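# Press the gauge pin on the magnet-marked post

## Task

Find the single post on the checking fixture that has a yellow magnet on it. Press that post's gauge pin fully home and keep it there for at least one second; after that the spring is allowed to push it back out. Do not disturb the other three pins, and do not move the magnet.

## Robot and tools

Robot: two UR20-type arms, left_arm and right_arm, each ending in a Robotiq 2F-85 two-finger gripper with a wrist camera (cam_left_wrist, cam_right_wrist, both 896x504). A camera block juts about 10 cm from the last joint's axis toward the gripper's +x side and rotates with it.

Frames. Scene frame: origin at table-top height halfway between the nominal bases, +z up, +x out over the table, left_arm toward +y (camera image sides do not follow these names). Calibrated bases: left_arm at (+0.060, +0.928, 0) m, quat_wxyz (+1.000, 0, 0, -0.018); right_arm at (-0.064, -0.817, 0) m, quat_wxyz (+1.000, 0, 0, -0.007). Each arm reports its hand pose, velocities and its camera pose in its own base frame. Motion offsets run along the axes of that arm's current Hand target. Gripper axes: fingers point along +z, close along y. end_effector_position is the spot between the pads when shut; fingertips stick out about 19 mm past it when closed, 6 mm when fully open. Reported poses may be a few cm off, more at long reach.

execute_actions(actions, cameras). actions is a list of actions; each action is a table of up to 15 rows, one row per 1/30 s control step; a short table repeats its final row until 15 steps (0.5 s) are used. Every row is one list of 18 numbers in [-1, 1] covering both arms: left dx, dy, dz, rx, ry, rz, gripper position, force_limit, speed, then the same nine for the right. dx..rz are an offset from the Hand target as it was when the action began (not from the prior row), scaled so 1.0 = 0.6 m or 180 degrees; rx, ry, rz form one rotation vector. Repeating a nonzero offset in a later action moves further. Six zeros re-command the current Hand target. An empty list just returns state and images. cameras: list of names, null/["all"] for all, [] for none; an unknown name voids the call.

Gripper numbers: position +1 = fully open (85 mm), about -0.8 = pads touching, -1 = close until blocked. force_limit and speed both default to +1; speed -1 is about 20 mm/s, 0 about 85, +1 about 150. Slow closes give the softest grips (roughly 30 N per pad at force_limit -1); fast closes from wide open can reach 200+ N. A 0 is a real command, so to leave a gripper unchanged resend its last three numbers. New force_limit/speed only apply after a position change of at least 0.01.

move(target, speed, blend, stop_force, zero, blocking, cameras). target: one 18-number row as above, or a list of up to 15 rows; every row is an offset from the same starting Hand targets, same scaling. speed: path top speed in m/s, 0.002 to 4.2, default 0.25 (rotation limit twice that in rad/s); one number or one per target. blend: corner rounding in m for lists. stop_force: 6 to 120 N, shared by both arms; an arm's path ends when its wrist sensor feels that much push against its travel (or 200 N any way), then it backs off slightly and holds. zero (only with stop_force): true re-zeros moving arms first; false keeps the old zero. blocking=false returns after 0.5 s and cannot be combined with stop_force. Paths are straight, do not avoid obstacles, stop after 10 s at most, and each 0.5 s uses one action. Don't use stop_force while rotating, and omit it when backing off something you are pressing. The result adds a "move:" line: done, off_target, moving, held or fault, plus limits=paced (pose clipped) or limits=held (steps withheld). Avoid paths near an arm's own base.

wait(seconds 0 to 10): hold last commands. stop(): brake a running move. zoom_image(camera, region [x0, y0, x1, y1] in pixels, at most 504x504) on the latest image of a wrist camera. zero_wrist_force(arm). read_manual(section "licences"). finished_scene(scene 1 to 3) ends the scene for good; call it only when the pin has been held in.

Results: per arm end_effector_position (m), end_effector_quat_wxyz, velocities (dropped when Joint velocities reads "within noise"), Hand target (the pose next offsets count from; the gripper often rests a bit short of it), Tool commands, Joint positions and torques, object_status (0 moving, 1 blocked while opening, 2 blocked while closing = gripping, 3 at requested spot), position_measured in counts (3 open, 78 = 60 mm, 130 = 40 mm, 180 = 20 mm, 230 pads together), Wrist force and Wrist torque in the gripper's own axes plus a peak-force line, step readings for action calls, and MOTOR HOT or fault lines.

Cautions. Commands lag 0.17 to 0.21 s; orientation is clipped to 32 degrees from the measured one per step. Arms are stiff: aiming even slightly beyond a solid contact can trip a fault. About 150 N (plus or minus 25) of outside force, or joint torque at its limit (98.4 N m on wrist joints, 398 elbow, 678 shoulder), stops the arm for 10 s. For the pin, approach slowly with a modest stop_force, press just enough to bottom it, wait about a second, then retract without stop_force. Don't bump the magnet, other pins or the other arm; arm-to-arm hits can end the scene, and anything leaving the table fails the task. Holding, stretching or pushing unreachable poses heats motors: 70 °C warns, 85 °C brakes the arm for 30 to 60 s.

Each tool is called after ">>>" as a command line: name --argument value for each argument, lists and objects as JSON in quotes; but a table of rows of numbers goes row by row, as --pt "numbers of a row", without its own name.

## Session

>>> execute_actions --actions '[]'

Scene clock: 0.00 s.
left_arm: end_effector_position=(+1.6020, +0.5513, +0.3701) position_measured=3 object_status=3 end_effector_quat_wxyz=(-0.049, +0.940, +0.190, +0.279) | right_arm: end_effector_position=(+0.4481, +0.4679, +0.3319) position_measured=3 object_status=3 end_effector_quat_wxyz=(-0.272, +0.502, +0.649, +0.503)
Joint positions: left_arm=[0.193 -0.686 0.985 -2.439 -1.472 -3.319] | right_arm=[4.007 -1.969 -2.772 1.193 2.076 2.519]
Joint velocities: within noise
Joint torques (N m): no reading
Motor temperatures (°C): left_arm=[24 35 26 39 34 34] | right_arm=[28 36 36 37 34 38]
Wrist force (N): no reading
Wrist torque (N m): no reading
Wrist force, peak (N): no reading
Hand target: left_arm +1.6020, +0.5513, +0.3701; -0.049, +0.940, +0.190, +0.279 | right_arm +0.4481, +0.4679, +0.3319; -0.272, +0.502, +0.649, +0.503
Tool commands: left_gripper/position=+1.0 left_gripper/force_limit=+1.0 left_gripper/speed=+1.0 right_gripper/position=+1.0 right_gripper/force_limit=+1.0 right_gripper/speed=+1.0
camera_calibration:
cam_left_wrist: T_world_to_cam=[[0.280319, -0.958405, -0.0536817, 0.116011], [-0.933413, -0.259108, -0.248199, 1.75322], [0.223966, 0.119682, -0.967221, 0.0591923], [0, 0, 0, 1]] pos_world=[1.5907, 0.558373, 0.498626]
cam_right_wrist: T_world_to_cam=[[0.956613, -0.13676, 0.257272, -0.433465], [0.120637, -0.61784, -0.776995, 0.502422], [0.265214, 0.774319, -0.574535, -0.162484], [0, 0, 0, 1]] pos_world=[0.39714, 0.37695, 0.408545]

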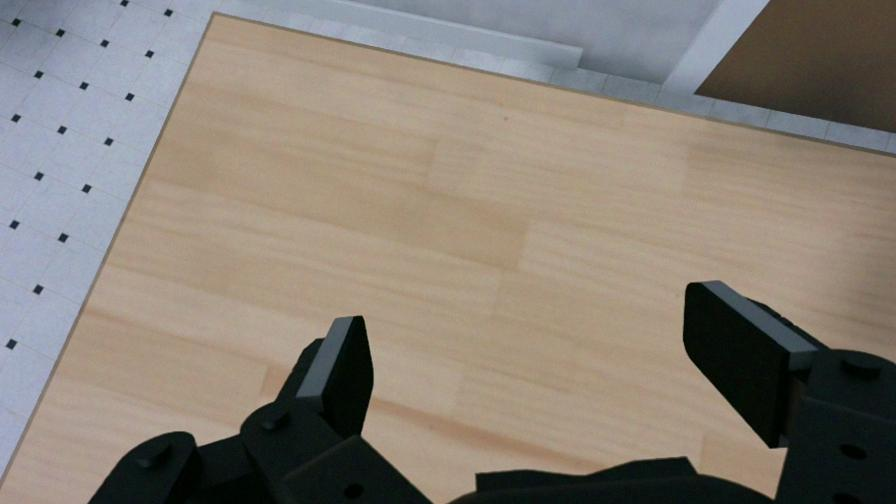

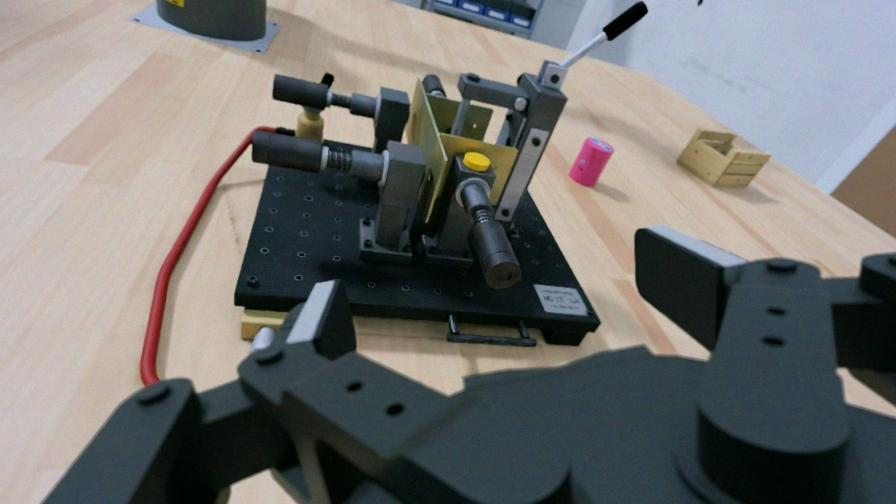

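>>> zoom_image --camera "cam_right_wrist" --region '[400, 120, 600, 350]'

>>> zoom_image --camera "cam_right_wrist" --region '[220, 50, 620, 370]'

Scaled by 2.191 from the camera's 896x504 image, which has a finer 1280x720 frame.

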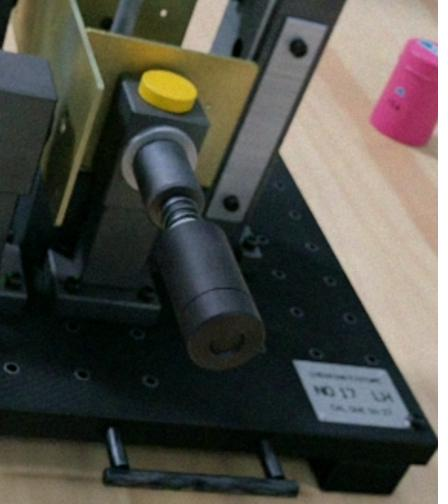

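Scaled by 1.260 from the camera's 896x504 image, which has a finer 1280x720 frame.

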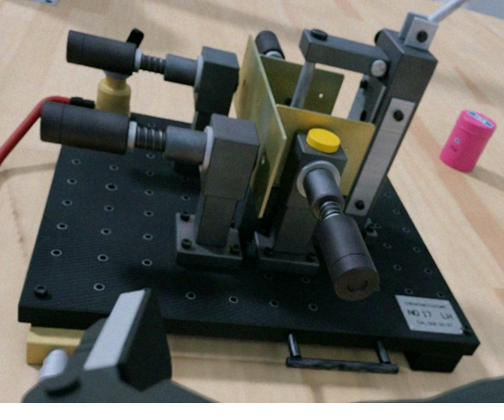

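>>> move --target '[0,0,0,0,0,0,1,1,1,-0.226,0.108,0.183,0.0379,0.1233,0.1196,-1,-1,0]'

Scene clock: 2.57 s.
left_arm: end_effector_position=(+1.6020, +0.5513, +0.3701) position_measured=3 object_status=3 end_effector_quat_wxyz=(-0.049, +0.940, +0.190, +0.279) | right_arm: end_effector_position=(+0.5123, +0.4919, +0.2632) position_measured=232 object_status=3 end_effector_quat_wxyz=(-0.395, +0.503, +0.585, +0.499)
Joint positions: left_arm=[0.193 -0.686 0.985 -2.439 -1.472 -3.319] | right_arm=[3.848 -2.275 -2.599 1.453 2.376 2.747]
Joint velocities: within noise
Joint torques (N m): left_arm=[2.26 -280.71 -105.28 -11.38 1.28 -0.01] | right_arm=[20.9 157.5 -18.01 1.86 -1.76 -8.5]
Motor temperatures (°C): left_arm=[24 35 26 39 34 34] | right_arm=[28 36 36 37 34 38]
Wrist force (N): left_arm=[0.4 0.0 -0.3] | right_arm=[-0.3 -0.3 -0.6]
Wrist torque (N m): left_arm=[0.00 -0.05 0.00] | right_arm=[-0.34 0.20 -0.32]
Wrist force, peak (N): left_arm=[0.7 -0.5 -0.3] | right_arm=[-14.2 6.5 6.3]
Hand target: left_arm +1.6020, +0.5513, +0.3701; -0.049, +0.940, +0.190, +0.279 | right_arm +0.5123, +0.4919, +0.2633; -0.395, +0.503, +0.585, +0.499 (not the last commanded pose)
Off the commanded pose: left_arm 0.000 m, 0 deg | right_arm 0.089 m, 16 deg.
move: held (right_arm; a check stopped the path); limits=held
pose unreachable (right arm): on one or more control steps of this call, first in action 0 (counted from 0), this arm could not follow its commanded pose, so it was not sent that pose on those steps. It may still have moved: this result reports where it is.
cause: moving toward the commanded pose would bring two parts of the arm too close to each other (its gripper and another part of the arm, with joints 4 (wrist 1) to 6 (wrist 3) between them).
camera_calibration:
cam_left_wrist: T_world_to_cam=[[0.280319, -0.958405, -0.0536817, 0.116011], [-0.933413, -0.259108, -0.248199, 1.75322], [0.223966, 0.119682, -0.967221, 0.0591923], [0, 0, 0, 1]] pos_world=[1.5907, 0.558373, 0.498626]
cam_right_wrist: T_world_to_cam=[[0.993872, -0.103454, 0.0389403, -0.451903], [-0.0132712, -0.4614, -0.887093, 0.476767], [0.10974, 0.88114, -0.459945, -0.240615], [0, 0, 0, 1]] pos_world=[0.481866, 0.385245, 0.329864]

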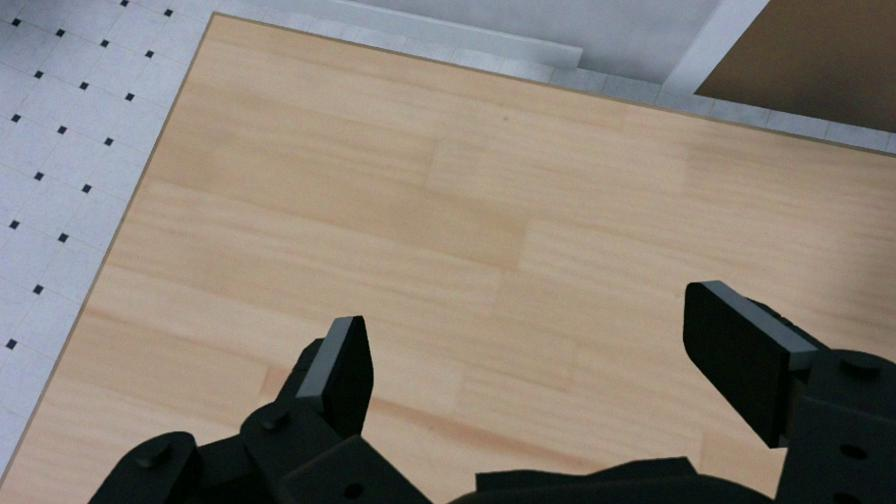

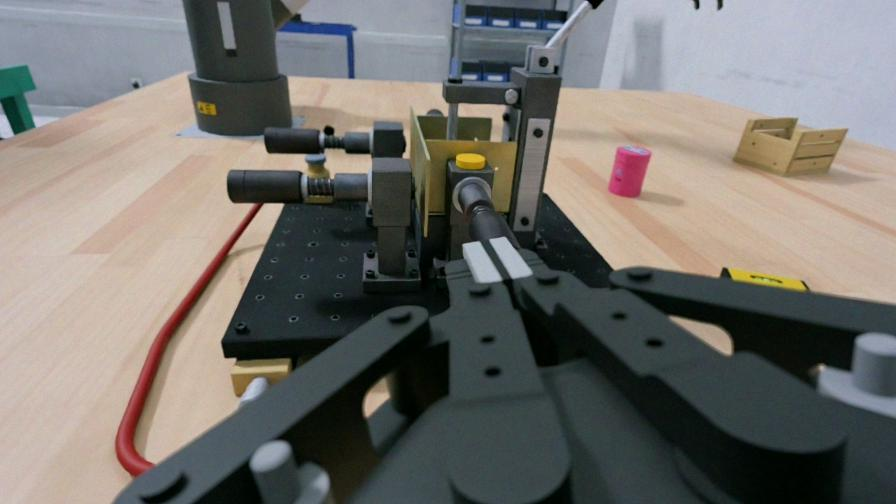

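>>> move --target '[0,0,0,0,0,0,1,1,1,-0.057,0.057,0.144,0.044,-0.2426,0.0437,-1,-1,0]' --cameras '["cam_right_wrist"]'

Scene clock: 7.80 s.
left_arm: end_effector_position=(+1.6020, +0.5513, +0.3701) position_measured=3 object_status=3 end_effector_quat_wxyz=(-0.049, +0.940, +0.190, +0.279) | right_arm: end_effector_position=(+0.5554, +0.5699, +0.2202) position_measured=232 object_status=3 end_effector_quat_wxyz=(-0.215, +0.662, +0.687, +0.208)
Joint positions: left_arm=[0.193 -0.686 0.985 -2.439 -1.472 -3.319] | right_arm=[4.035 -1.79 -2.47 0.031 1.953 2.522]
Joint velocities: within noise
Joint torques (N m): left_arm=[2.15 -277.66 -108.08 -11.33 2.71 1.32] | right_arm=[21.49 112.96 69.13 5.8 -2.42 -6.47]
Motor temperatures (°C): left_arm=[24 35 26 39 34 34] | right_arm=[28 36 36 37 34 38]
Wrist force (N): left_arm=[0.4 -0.4 0.0] | right_arm=[-1.3 1.6 0.5]
Wrist torque (N m): left_arm=[-0.06 -0.05 -0.01] | right_arm=[0.74 0.37 -0.47]
Wrist force, peak (N): left_arm=[0.7 -0.2 -0.2] | right_arm=[-0.3 2.0 1.4]
Hand target: left_arm +1.6020, +0.5513, +0.3701; -0.049, +0.940, +0.190, +0.279 | right_arm +0.5554, +0.5700, +0.2202; -0.215, +0.662, +0.687, +0.208
Off the commanded pose: left_arm 0.000 m, 0 deg | right_arm 0.000 m, 0 deg.
move: done
camera_calibration:
cam_right_wrist: T_world_to_cam=[[0.989852, -0.137942, -0.034129, -0.44699], [-0.141755, -0.941797, -0.304834, 0.69209], [0.00990675, 0.306579, -0.951794, 0.157328], [0, 0, 0, 1]] pos_world=[0.539003, 0.541916, 0.345461]
Images, in order (width x height): cam_right_wrist 896x504.

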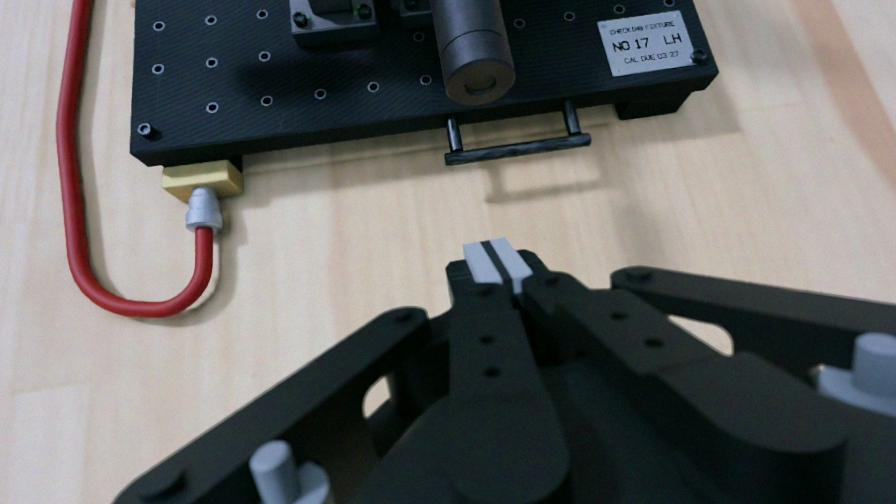

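>>> move --target '[0,0,0,0,0,0,1,1,1,0.0408,0.0213,0.130,0,0,0,-1,-1,0]' --cameras '["cam_right_wrist"]'

>>> zoom_image --camera "cam_right_wrist" --region '[360, 60, 640, 340]'

Scene clock: 9.20 s.
left_arm: end_effector_position=(+1.6020, +0.5513, +0.3701) position_measured=3 object_status=3 end_effector_quat_wxyz=(-0.049, +0.940, +0.190, +0.279) | right_arm: end_effector_position=(+0.5659, +0.6349, +0.1702) position_measured=232 object_status=3 end_effector_quat_wxyz=(-0.215, +0.662, +0.687, +0.208)
Joint positions: left_arm=[0.193 -0.686 0.985 -2.439 -1.472 -3.319] | right_arm=[4.081 -1.913 -2.425 0.125 1.931 2.566]
Joint velocities: within noise
Joint torques (N m): left_arm=[7.36 -282.47 -110.32 -11.12 3.43 0.75] | right_arm=[18.03 96.08 63.78 16.55 -2.15 5.48]
Motor temperatures (°C): left_arm=[24 35 26 39 34 34] | right_arm=[28 36 36 37 34 38]
Wrist force (N): left_arm=[0.0 -0.2 -0.1] | right_arm=[-0.5 0.9 1.5]
Wrist torque (N m): left_arm=[-0.03 0.02 0.00] | right_arm=[0.67 0.31 -0.39]
Wrist force, peak (N): left_arm=[0.5 -0.2 -0.5] | right_arm=[-0.2 1.3 4.0]
Hand target: left_arm +1.6020, +0.5513, +0.3701; -0.049, +0.940, +0.190, +0.279 | right_arm +0.5659, +0.6350, +0.1701; -0.215, +0.662, +0.687, +0.208
Off the commanded pose: left_arm 0.000 m, 0 deg | right_arm 0.000 m, 0 deg.
move: done
camera_calibration:
cam_right_wrist: T_world_to_cam=[[0.989852, -0.137949, -0.0341161, -0.450119], [-0.141759, -0.941825, -0.304744, 0.739577], [0.00990775, 0.306488, -0.951823, 0.0898654], [0, 0, 0, 1]] pos_world=[0.549502, 0.606916, 0.295562]
Images, in order (width x height): cam_right_wrist 896x504.

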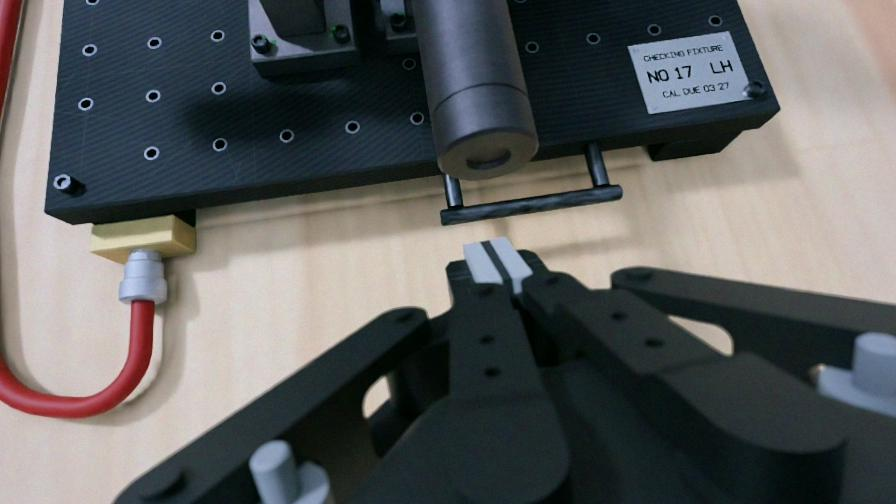

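Scaled by 1.800 from the camera's 896x504 image, which has a finer 1280x720 frame.

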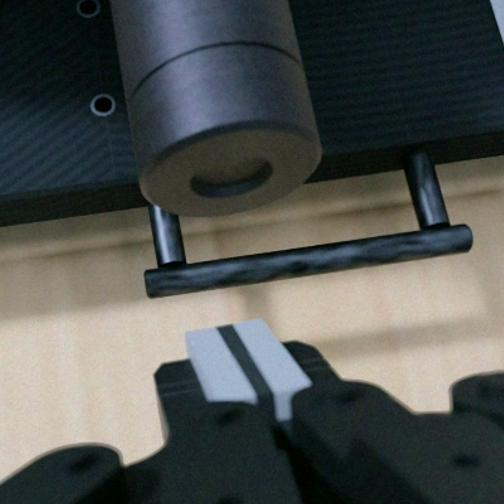

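>>> move --target '[0,0,0,0,0,0,1,1,1,0.1367,0.006,0.095,0,0,0,-1,-1,0]' --cameras '["cam_right_wrist"]' --speed 0.025 --stop_force 60

Scene clock: 12.30 s.
left_arm: end_effector_position=(+1.6020, +0.5513, +0.3701) position_measured=3 object_status=3 end_effector_quat_wxyz=(-0.049, +0.940, +0.190, +0.279) | right_arm: end_effector_position=(+0.5652, +0.6811, +0.1691) position_measured=232 object_status=3 end_effector_quat_wxyz=(-0.215, +0.662, +0.688, +0.207)
Joint positions: left_arm=[0.193 -0.686 0.985 -2.439 -1.472 -3.319] | right_arm=[4.119 -1.936 -2.384 0.118 1.913 2.6]
Joint velocities: within noise
Joint torques (N m): left_arm=[5.2 -283.19 -112.24 -10.94 4.45 1.08] | right_arm=[9.86 115.31 61.09 11.58 2.24 0.99]
Motor temperatures (°C): left_arm=[24 35 26 39 34 34] | right_arm=[28 36 36 37 34 38]
Wrist force (N): left_arm=[0.5 -0.2 -0.3] | right_arm=[-9.7 -0.2 -3.5]
Wrist torque (N m): left_arm=[-0.02 -0.07 -0.01] | right_arm=[0.67 0.04 -0.37]
Wrist force, peak (N): left_arm=[0.7 -0.3 -0.3] | right_arm=[-91.2 -7.9 -106.0]
Hand target: left_arm +1.6020, +0.5513, +0.3701; -0.049, +0.940, +0.190, +0.279 | right_arm +0.5652, +0.6811, +0.1691; -0.215, +0.662, +0.688, +0.207 (not the last commanded pose)
Tool commands: left_gripper/position=+1.0 left_gripper/force_limit=+1.0 left_gripper/speed=+1.0 right_gripper/position=-1.0 right_gripper/force_limit=-1.0 right_gripper/speed=+0.003922
Off the commanded pose: left_arm 0.000 m, 0 deg | right_arm 0.054 m, 0 deg.
FORCE FAULT: contact force on the right arm reached its limit, and that arm stopped. The contact can be on any part of that arm, not only on its tool. That arm's remaining commands of this call were not run. That arm is still stopped at the end of this call. That arm stays stopped for about 9 more seconds. Until then a move that you send moves the other arm only, and its call returns only when the move has ended. Once the stop has ended, the next robot result says so. If the stop ends while you think or write, that arm runs what you send next, counted from a new Hand target: where the arm stands when the stop ends. While its stop runs, that arm takes no new command, but its gripper still runs the gripper command that each later call begins with. Until it ends, the stop uses up actions while you think or wait. An arm that is not stopped still takes commands.
move: fault (right_arm; stop_force had ended the path)
camera_calibration:
cam_right_wrist: T_world_to_cam=[[0.989969, -0.13712, -0.0340438, -0.443792], [-0.140964, -0.94244, -0.303209, 0.782367], [0.00949183, 0.304967, -0.952316, 0.0759761], [0, 0, 0, 1]] pos_world=[0.548904, 0.653311, 0.294466]
Images, in order (width x height): cam_right_wrist 896x504.

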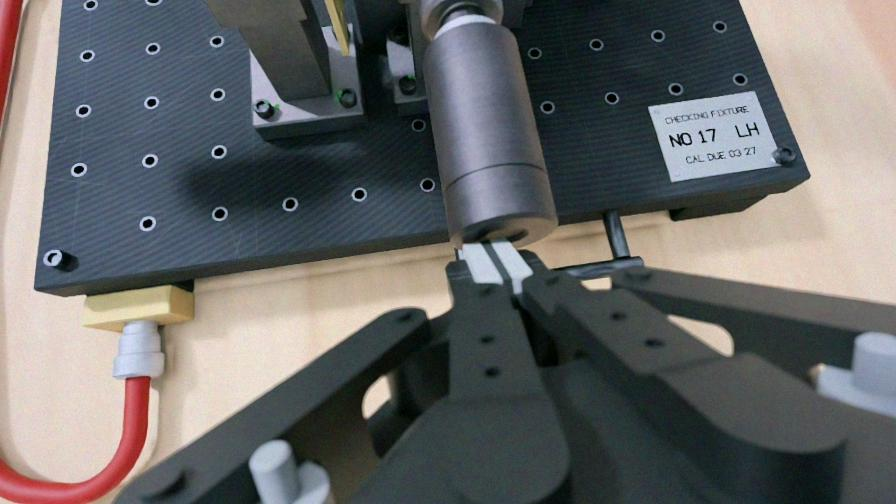

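>>> wait --seconds 9.3 --cameras '["cam_right_wrist"]'

>>> zoom_image --camera "cam_right_wrist" --region '[380, 0, 600, 280]'

Scene clock: 21.87 s.
left_arm: end_effector_position=(+1.6020, +0.5513, +0.3701) position_measured=3 object_status=3 end_effector_quat_wxyz=(-0.049, +0.940, +0.190, +0.279) | right_arm: end_effector_position=(+0.5652, +0.6811, +0.1691) position_measured=232 object_status=3 end_effector_quat_wxyz=(-0.215, +0.662, +0.688, +0.207)
Joint positions: left_arm=[0.193 -0.686 0.985 -2.439 -1.472 -3.319] | right_arm=[4.119 -1.936 -2.384 0.118 1.913 2.6]
Joint velocities: within noise
Joint torques (N m): left_arm=[5.44 -290.56 -121.21 -10.49 5.66 2.06] | right_arm=[7.11 118.79 60.81 11.04 2.05 0.51]
Motor temperatures (°C): left_arm=[24 35 26 38 34 34] | right_arm=[28 35 36 37 34 38]
Wrist force (N): left_arm=[0.5 0.0 -0.2] | right_arm=[-6.9 -0.8 -1.3]
Wrist torque (N m): left_arm=[0.01 -0.07 0.00] | right_arm=[0.57 -0.44 -0.37]
Wrist force, peak (N): left_arm=[0.6 -0.1 -0.5] | right_arm=[-9.9 -0.2 -4.0]
Hand target: left_arm +1.6020, +0.5513, +0.3701; -0.049, +0.940, +0.190, +0.279 | right_arm +0.5652, +0.6811, +0.1691; -0.215, +0.662, +0.688, +0.207 (not the last commanded pose)
Tool commands: left_gripper/position=+1.0 left_gripper/force_limit=+1.0 left_gripper/speed=+1.0 right_gripper/position=-1.0 right_gripper/force_limit=-1.0 right_gripper/speed=+0.003922
Off the commanded pose: left_arm 0.000 m, 0 deg | right_arm 0.054 m, 0 deg.
FORCE FAULT, CONTINUED: the right arm's stop, for the force fault that an earlier result reported, is over. The rest of the stop counts as 19 of the actions that you can send in this scene. During its stop the right arm's controller moved it back a little. That arm's target is now where it stood when the stop ended, not its last command. That arm accepts commands again.
wait: 9.30 s; at rest from the start
camera_calibration:
cam_right_wrist: T_world_to_cam=[[0.989969, -0.13712, -0.0340438, -0.443792], [-0.140964, -0.94244, -0.303209, 0.782367], [0.00949183, 0.304967, -0.952316, 0.0759761], [0, 0, 0, 1]] pos_world=[0.548904, 0.653311, 0.294466]
Images, in order (width x height): cam_right_wrist 896x504.

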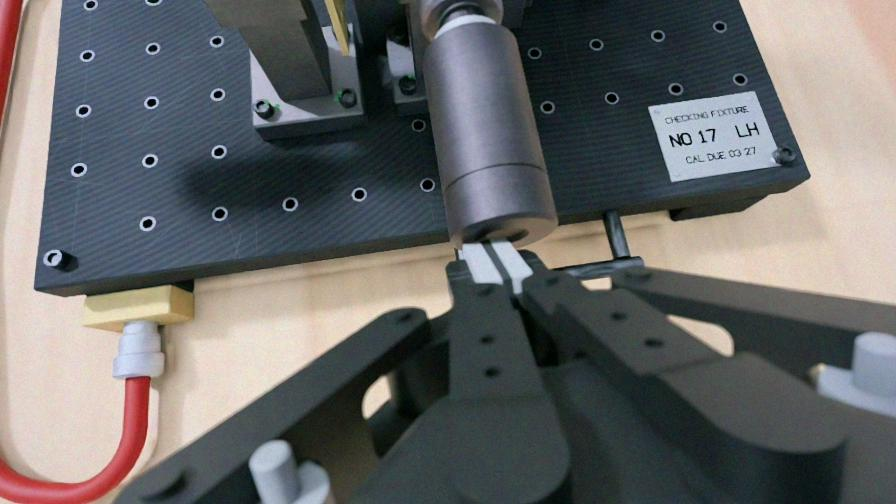

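Scaled by 1.800 from the camera's 896x504 image, which has a finer 1280x720 frame.

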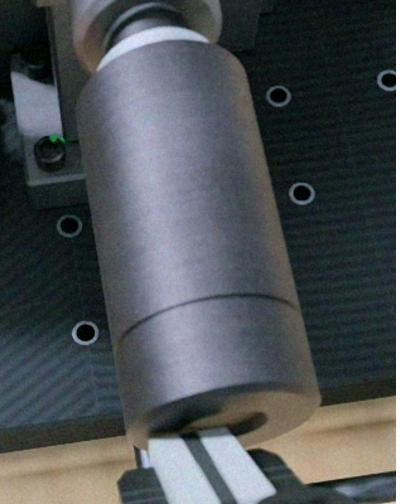

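>>> move --target '[0,0,0,0,0,0,1,1,1,0.041,0.0018,0.0285,0,0,0,-1,-1,0]' --cameras '["cam_right_wrist"]' --speed 0.004 --stop_force 45

>>> wait --seconds 1.2 --cameras '["cam_right_wrist"]'

>>> zoom_image --camera "cam_right_wrist" --region '[380, 0, 600, 280]'

Scene clock: 23.33 s.
left_arm: end_effector_position=(+1.6020, +0.5513, +0.3701) position_measured=3 object_status=3 end_effector_quat_wxyz=(-0.049, +0.940, +0.190, +0.279) | right_arm: end_effector_position=(+0.5652, +0.6836, +0.1690) position_measured=232 object_status=3 end_effector_quat_wxyz=(-0.214, +0.662, +0.688, +0.207)
Joint positions: left_arm=[0.193 -0.686 0.985 -2.439 -1.472 -3.319] | right_arm=[4.121 -1.938 -2.381 0.118 1.911 2.602]
Joint velocities: within noise
Joint torques (N m): left_arm=[8.75 -289.54 -117.38 -10.88 5.3 1.76] | right_arm=[19.06 116.85 77.65 18.62 11.42 -4.11]
Motor temperatures (°C): left_arm=[24 35 26 38 34 34] | right_arm=[28 35 36 37 34 38]
Wrist force (N): left_arm=[0.5 0.0 0.1] | right_arm=[-41.2 -5.8 -49.9]
Wrist torque (N m): left_arm=[0.01 -0.08 0.00] | right_arm=[0.51 -0.40 -0.35]
Wrist force, peak (N): left_arm=[0.5 -0.4 0.1] | right_arm=[-42.9 -6.4 -50.2]
Hand target: left_arm +1.6020, +0.5513, +0.3701; -0.049, +0.940, +0.190, +0.279 | right_arm +0.5652, +0.6836, +0.1691; -0.214, +0.662, +0.688, +0.207 (not the last commanded pose)
Off the commanded pose: left_arm 0.000 m, 0 deg | right_arm 0.027 m, 0 deg.
move: contact (right_arm)
camera_calibration:
cam_right_wrist: T_world_to_cam=[[0.989954, -0.137228, -0.0340466, -0.443372], [-0.141069, -0.942483, -0.303028, 0.784725], [0.00949558, 0.304786, -0.952373, 0.0752523], [0, 0, 0, 1]] pos_world=[0.548904, 0.655811, 0.294366]
Images, in order (width x height): cam_right_wrist 896x504.

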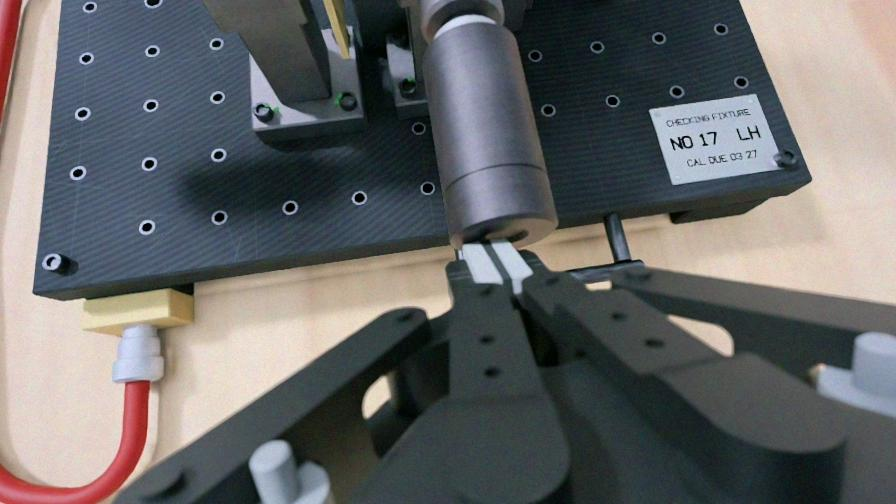

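Scene clock: 24.53 s.
left_arm: end_effector_position=(+1.6020, +0.5513, +0.3701) position_measured=3 object_status=3 end_effector_quat_wxyz=(-0.049, +0.940, +0.190, +0.279) | right_arm: end_effector_position=(+0.5652, +0.6836, +0.1691) position_measured=232 object_status=3 end_effector_quat_wxyz=(-0.214, +0.662, +0.688, +0.207)
Joint positions: left_arm=[0.193 -0.686 0.985 -2.439 -1.472 -3.319] | right_arm=[4.121 -1.938 -2.381 0.118 1.911 2.602]
Joint velocities: within noise
Joint torques (N m): left_arm=[7.7 -287.5 -117.4 -10.8 5.3 2.46] | right_arm=[13.13 128.99 74.08 20.4 11.83 -6.79]
Motor temperatures (°C): left_arm=[24 35 26 38 34 34] | right_arm=[28 35 36 37 34 38]
Wrist force (N): left_arm=[0.6 -0.2 -0.2] | right_arm=[-35.3 -4.0 -42.9]
Wrist torque (N m): left_arm=[-0.03 -0.08 0.00] | right_arm=[0.49 -0.42 -0.35]
Wrist force, peak (N): left_arm=[0.5 0.0 -0.6] | right_arm=[-40.9 -5.6 -49.7]
Hand target: left_arm +1.6020, +0.5513, +0.3701; -0.049, +0.940, +0.190, +0.279 | right_arm +0.5652, +0.6836, +0.1691; -0.214, +0.662, +0.688, +0.207 (not the last commanded pose)
Tool commands: left_gripper/position=+1.0 left_gripper/force_limit=+1.0 left_gripper/speed=+1.0 right_gripper/position=-1.0 right_gripper/force_limit=-1.0 right_gripper/speed=+0.0
Off the commanded pose: left_arm 0.000 m, 0 deg | right_arm 0.028 m, 0 deg.
wait: 1.20 s; at rest by 0.17 s
camera_calibration:
cam_right_wrist: T_world_to_cam=[[0.989955, -0.137221, -0.0340595, -0.443274], [-0.141066, -0.942454, -0.303118, 0.784717], [0.00949461, 0.304878, -0.952344, 0.0751851], [0, 0, 0, 1]] pos_world=[0.548804, 0.655811, 0.294366]
Images, in order (width x height): cam_right_wrist 896x504.

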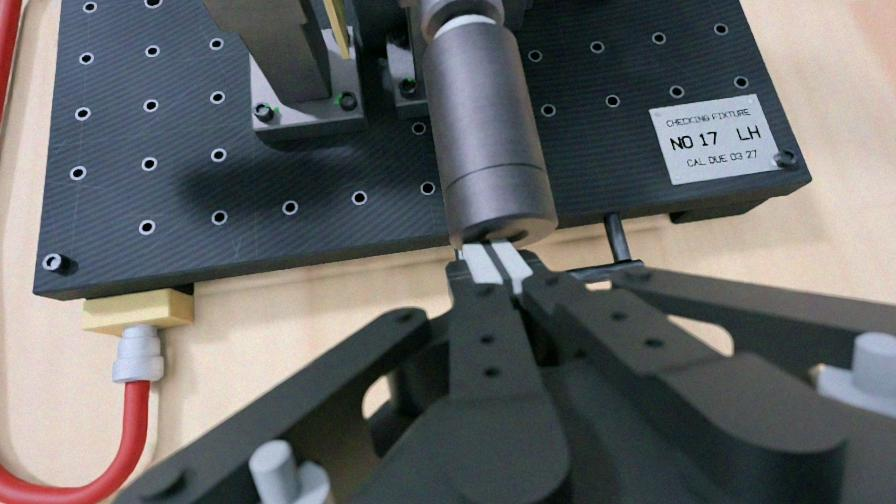

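Scaled by 1.800 from the camera's 896x504 image, which has a finer 1280x720 frame.

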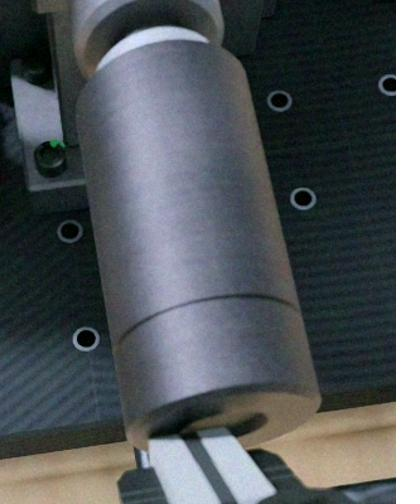

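>>> zoom_image --camera "cam_right_wrist" --region '[400, 0, 530, 70]'

>>> move --target '[0,0,0,0,0,0,1,1,1,0.00137,0.0001,0.00095,0,0,0,-1,-1,0]' --cameras '[]' --speed 0.004 --stop_force 25

Scaled by 3.877 from the camera's 896x504 image, which has a finer 1280x720 frame.

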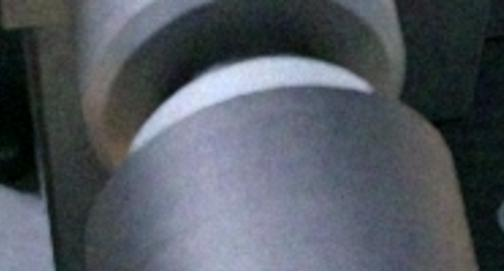

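Scene clock: 26.27 s.
left_arm: end_effector_position=(+1.6020, +0.5513, +0.3701) position_measured=3 object_status=3 end_effector_quat_wxyz=(-0.049, +0.940, +0.190, +0.279) | right_arm: end_effector_position=(+0.5652, +0.6838, +0.1691) position_measured=232 object_status=3 end_effector_quat_wxyz=(-0.214, +0.662, +0.688, +0.207)
Joint positions: left_arm=[0.193 -0.686 0.985 -2.439 -1.472 -3.319] | right_arm=[4.122 -1.938 -2.381 0.118 1.911 2.602]
Joint velocities: within noise
Joint torques (N m): left_arm=[9.47 -288.96 -117.47 -10.68 5.52 1.95] | right_arm=[46.05 110.56 96.35 18.16 11.15 -0.48]
Motor temperatures (°C): left_arm=[24 35 26 38 34 34] | right_arm=[28 35 36 37 34 38]
Wrist force (N): left_arm=[0.2 -0.3 -0.3] | right_arm=[-58.3 -8.5 -67.5]
Wrist torque (N m): left_arm=[-0.04 -0.01 -0.01] | right_arm=[0.48 -0.42 -0.36]
Wrist force, peak (N): left_arm=[0.8 -0.2 0.0] | right_arm=[-58.4 -8.1 -67.7]
Hand target: left_arm +1.6020, +0.5513, +0.3701; -0.049, +0.940, +0.190, +0.279 | right_arm +0.5652, +0.6838, +0.1691; -0.214, +0.662, +0.688, +0.207 (not the last commanded pose)
Off the commanded pose: left_arm 0.000 m, 0 deg | right_arm 0.001 m, 0 deg.
move: contact (right_arm)
No camera images: "cameras" was empty.

>>> wait --seconds 1.2 --cameras '[]'

>>> move --target '[0,0,0,0,0,0,1,1,1,-0.082,-0.0036,-0.057,0,0,0,-1,-1,0]' --cameras '["cam_right_wrist"]' --speed 0.08

>>> finished_scene --scene 2

Scene clock: 27.70 s.
left_arm: end_effector_position=(+1.6020, +0.5513, +0.3701) position_measured=3 object_status=3 end_effector_quat_wxyz=(-0.049, +0.940, +0.190, +0.279) | right_arm: end_effector_position=(+0.5652, +0.6838, +0.1691) position_measured=232 object_status=3 end_effector_quat_wxyz=(-0.214, +0.662, +0.688, +0.207)
Joint positions: left_arm=[0.193 -0.686 0.985 -2.439 -1.472 -3.319] | right_arm=[4.122 -1.938 -2.381 0.118 1.911 2.602]
Joint velocities: within noise
Joint torques (N m): left_arm=[6.23 -287.95 -116.7 -10.76 5.28 2.63] | right_arm=[32.78 116.63 89.41 22.64 14.21 -6.25]
Motor temperatures (°C): left_arm=[24 35 26 38 34 34] | right_arm=[28 35 36 37 34 38]
Wrist force (N): left_arm=[0.3 -0.2 -0.1] | right_arm=[-53.1 -6.0 -65.7]
Wrist torque (N m): left_arm=[-0.03 -0.03 -0.01] | right_arm=[0.47 -0.41 -0.34]
Wrist force, peak (N): left_arm=[0.3 -0.2 -0.6] | right_arm=[-58.1 -8.4 -67.6]
Hand target: left_arm +1.6020, +0.5513, +0.3701; -0.049, +0.940, +0.190, +0.279 | right_arm +0.5652, +0.6838, +0.1691; -0.214, +0.662, +0.688, +0.207 (not the last commanded pose)
Tool commands: left_gripper/position=+1.0 left_gripper/force_limit=+1.0 left_gripper/speed=+1.0 right_gripper/position=-1.0 right_gripper/force_limit=-1.0 right_gripper/speed=+0.0
Off the commanded pose: left_arm 0.000 m, 0 deg | right_arm 0.001 m, 0 deg.
wait: 1.20 s; at rest from the start
No camera images: "cameras" was empty.

Scene clock: 28.87 s.
left_arm: end_effector_position=(+1.6020, +0.5513, +0.3701) position_measured=3 object_status=3 end_effector_quat_wxyz=(-0.049, +0.940, +0.190, +0.279) | right_arm: end_effector_position=(+0.5653, +0.6240, +0.1692) position_measured=232 object_status=3 end_effector_quat_wxyz=(-0.214, +0.662, +0.688, +0.207)
Joint positions: left_arm=[0.193 -0.686 0.985 -2.439 -1.472 -3.319] | right_arm=[4.073 -1.908 -2.435 0.126 1.935 2.557]
Joint velocities: within noise
Joint torques (N m): left_arm=[8.26 -285.25 -116.13 -10.2 5.72 2.19] | right_arm=[-32.58 140.34 23.89 16.32 7.62 -6.64]
Motor temperatures (°C): left_arm=[24 35 26 38 34 34] | right_arm=[28 35 36 37 34 38]
Wrist force (N): left_arm=[0.2 -0.1 -0.1] | right_arm=[1.2 -0.7 4.5]
Wrist torque (N m): left_arm=[0.00 -0.02 -0.01] | right_arm=[0.40 -0.01 -0.39]
Wrist force, peak (N): left_arm=[0.6 0.0 -0.2] | right_arm=[-53.1 -6.0 -65.4]
Hand target: left_arm +1.6020, +0.5513, +0.3701; -0.049, +0.940, +0.190, +0.279 | right_arm +0.5653, +0.6238, +0.1692; -0.214, +0.662, +0.688, +0.207
Off the commanded pose: left_arm 0.000 m, 0 deg | right_arm 0.000 m, 0 deg.
move: done
camera_calibration:
cam_right_wrist: T_world_to_cam=[[0.989969, -0.137126, -0.0340306, -0.451717], [-0.140967, -0.942469, -0.303119, 0.72859], [0.00949279, 0.304875, -0.952345, 0.0935468], [0, 0, 0, 1]] pos_world=[0.549004, 0.596211, 0.294566]
Images, in order (width x height): cam_right_wrist 896x504.

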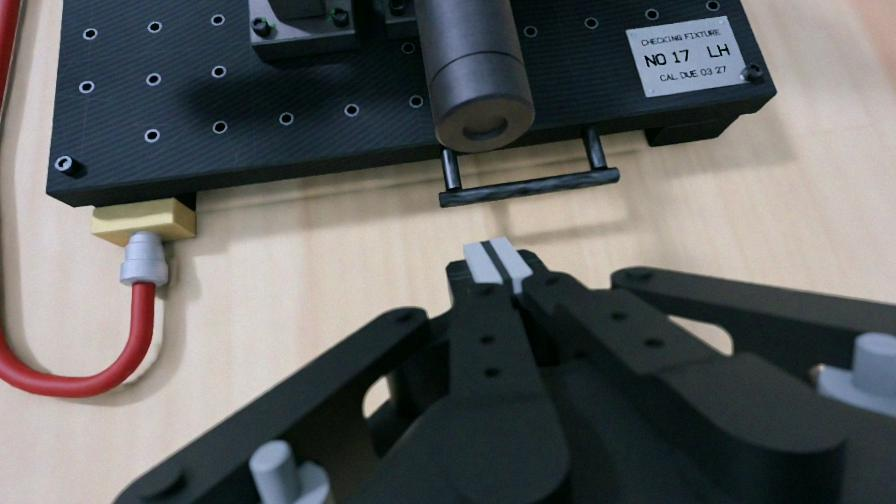

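The scene is finished: the task was done.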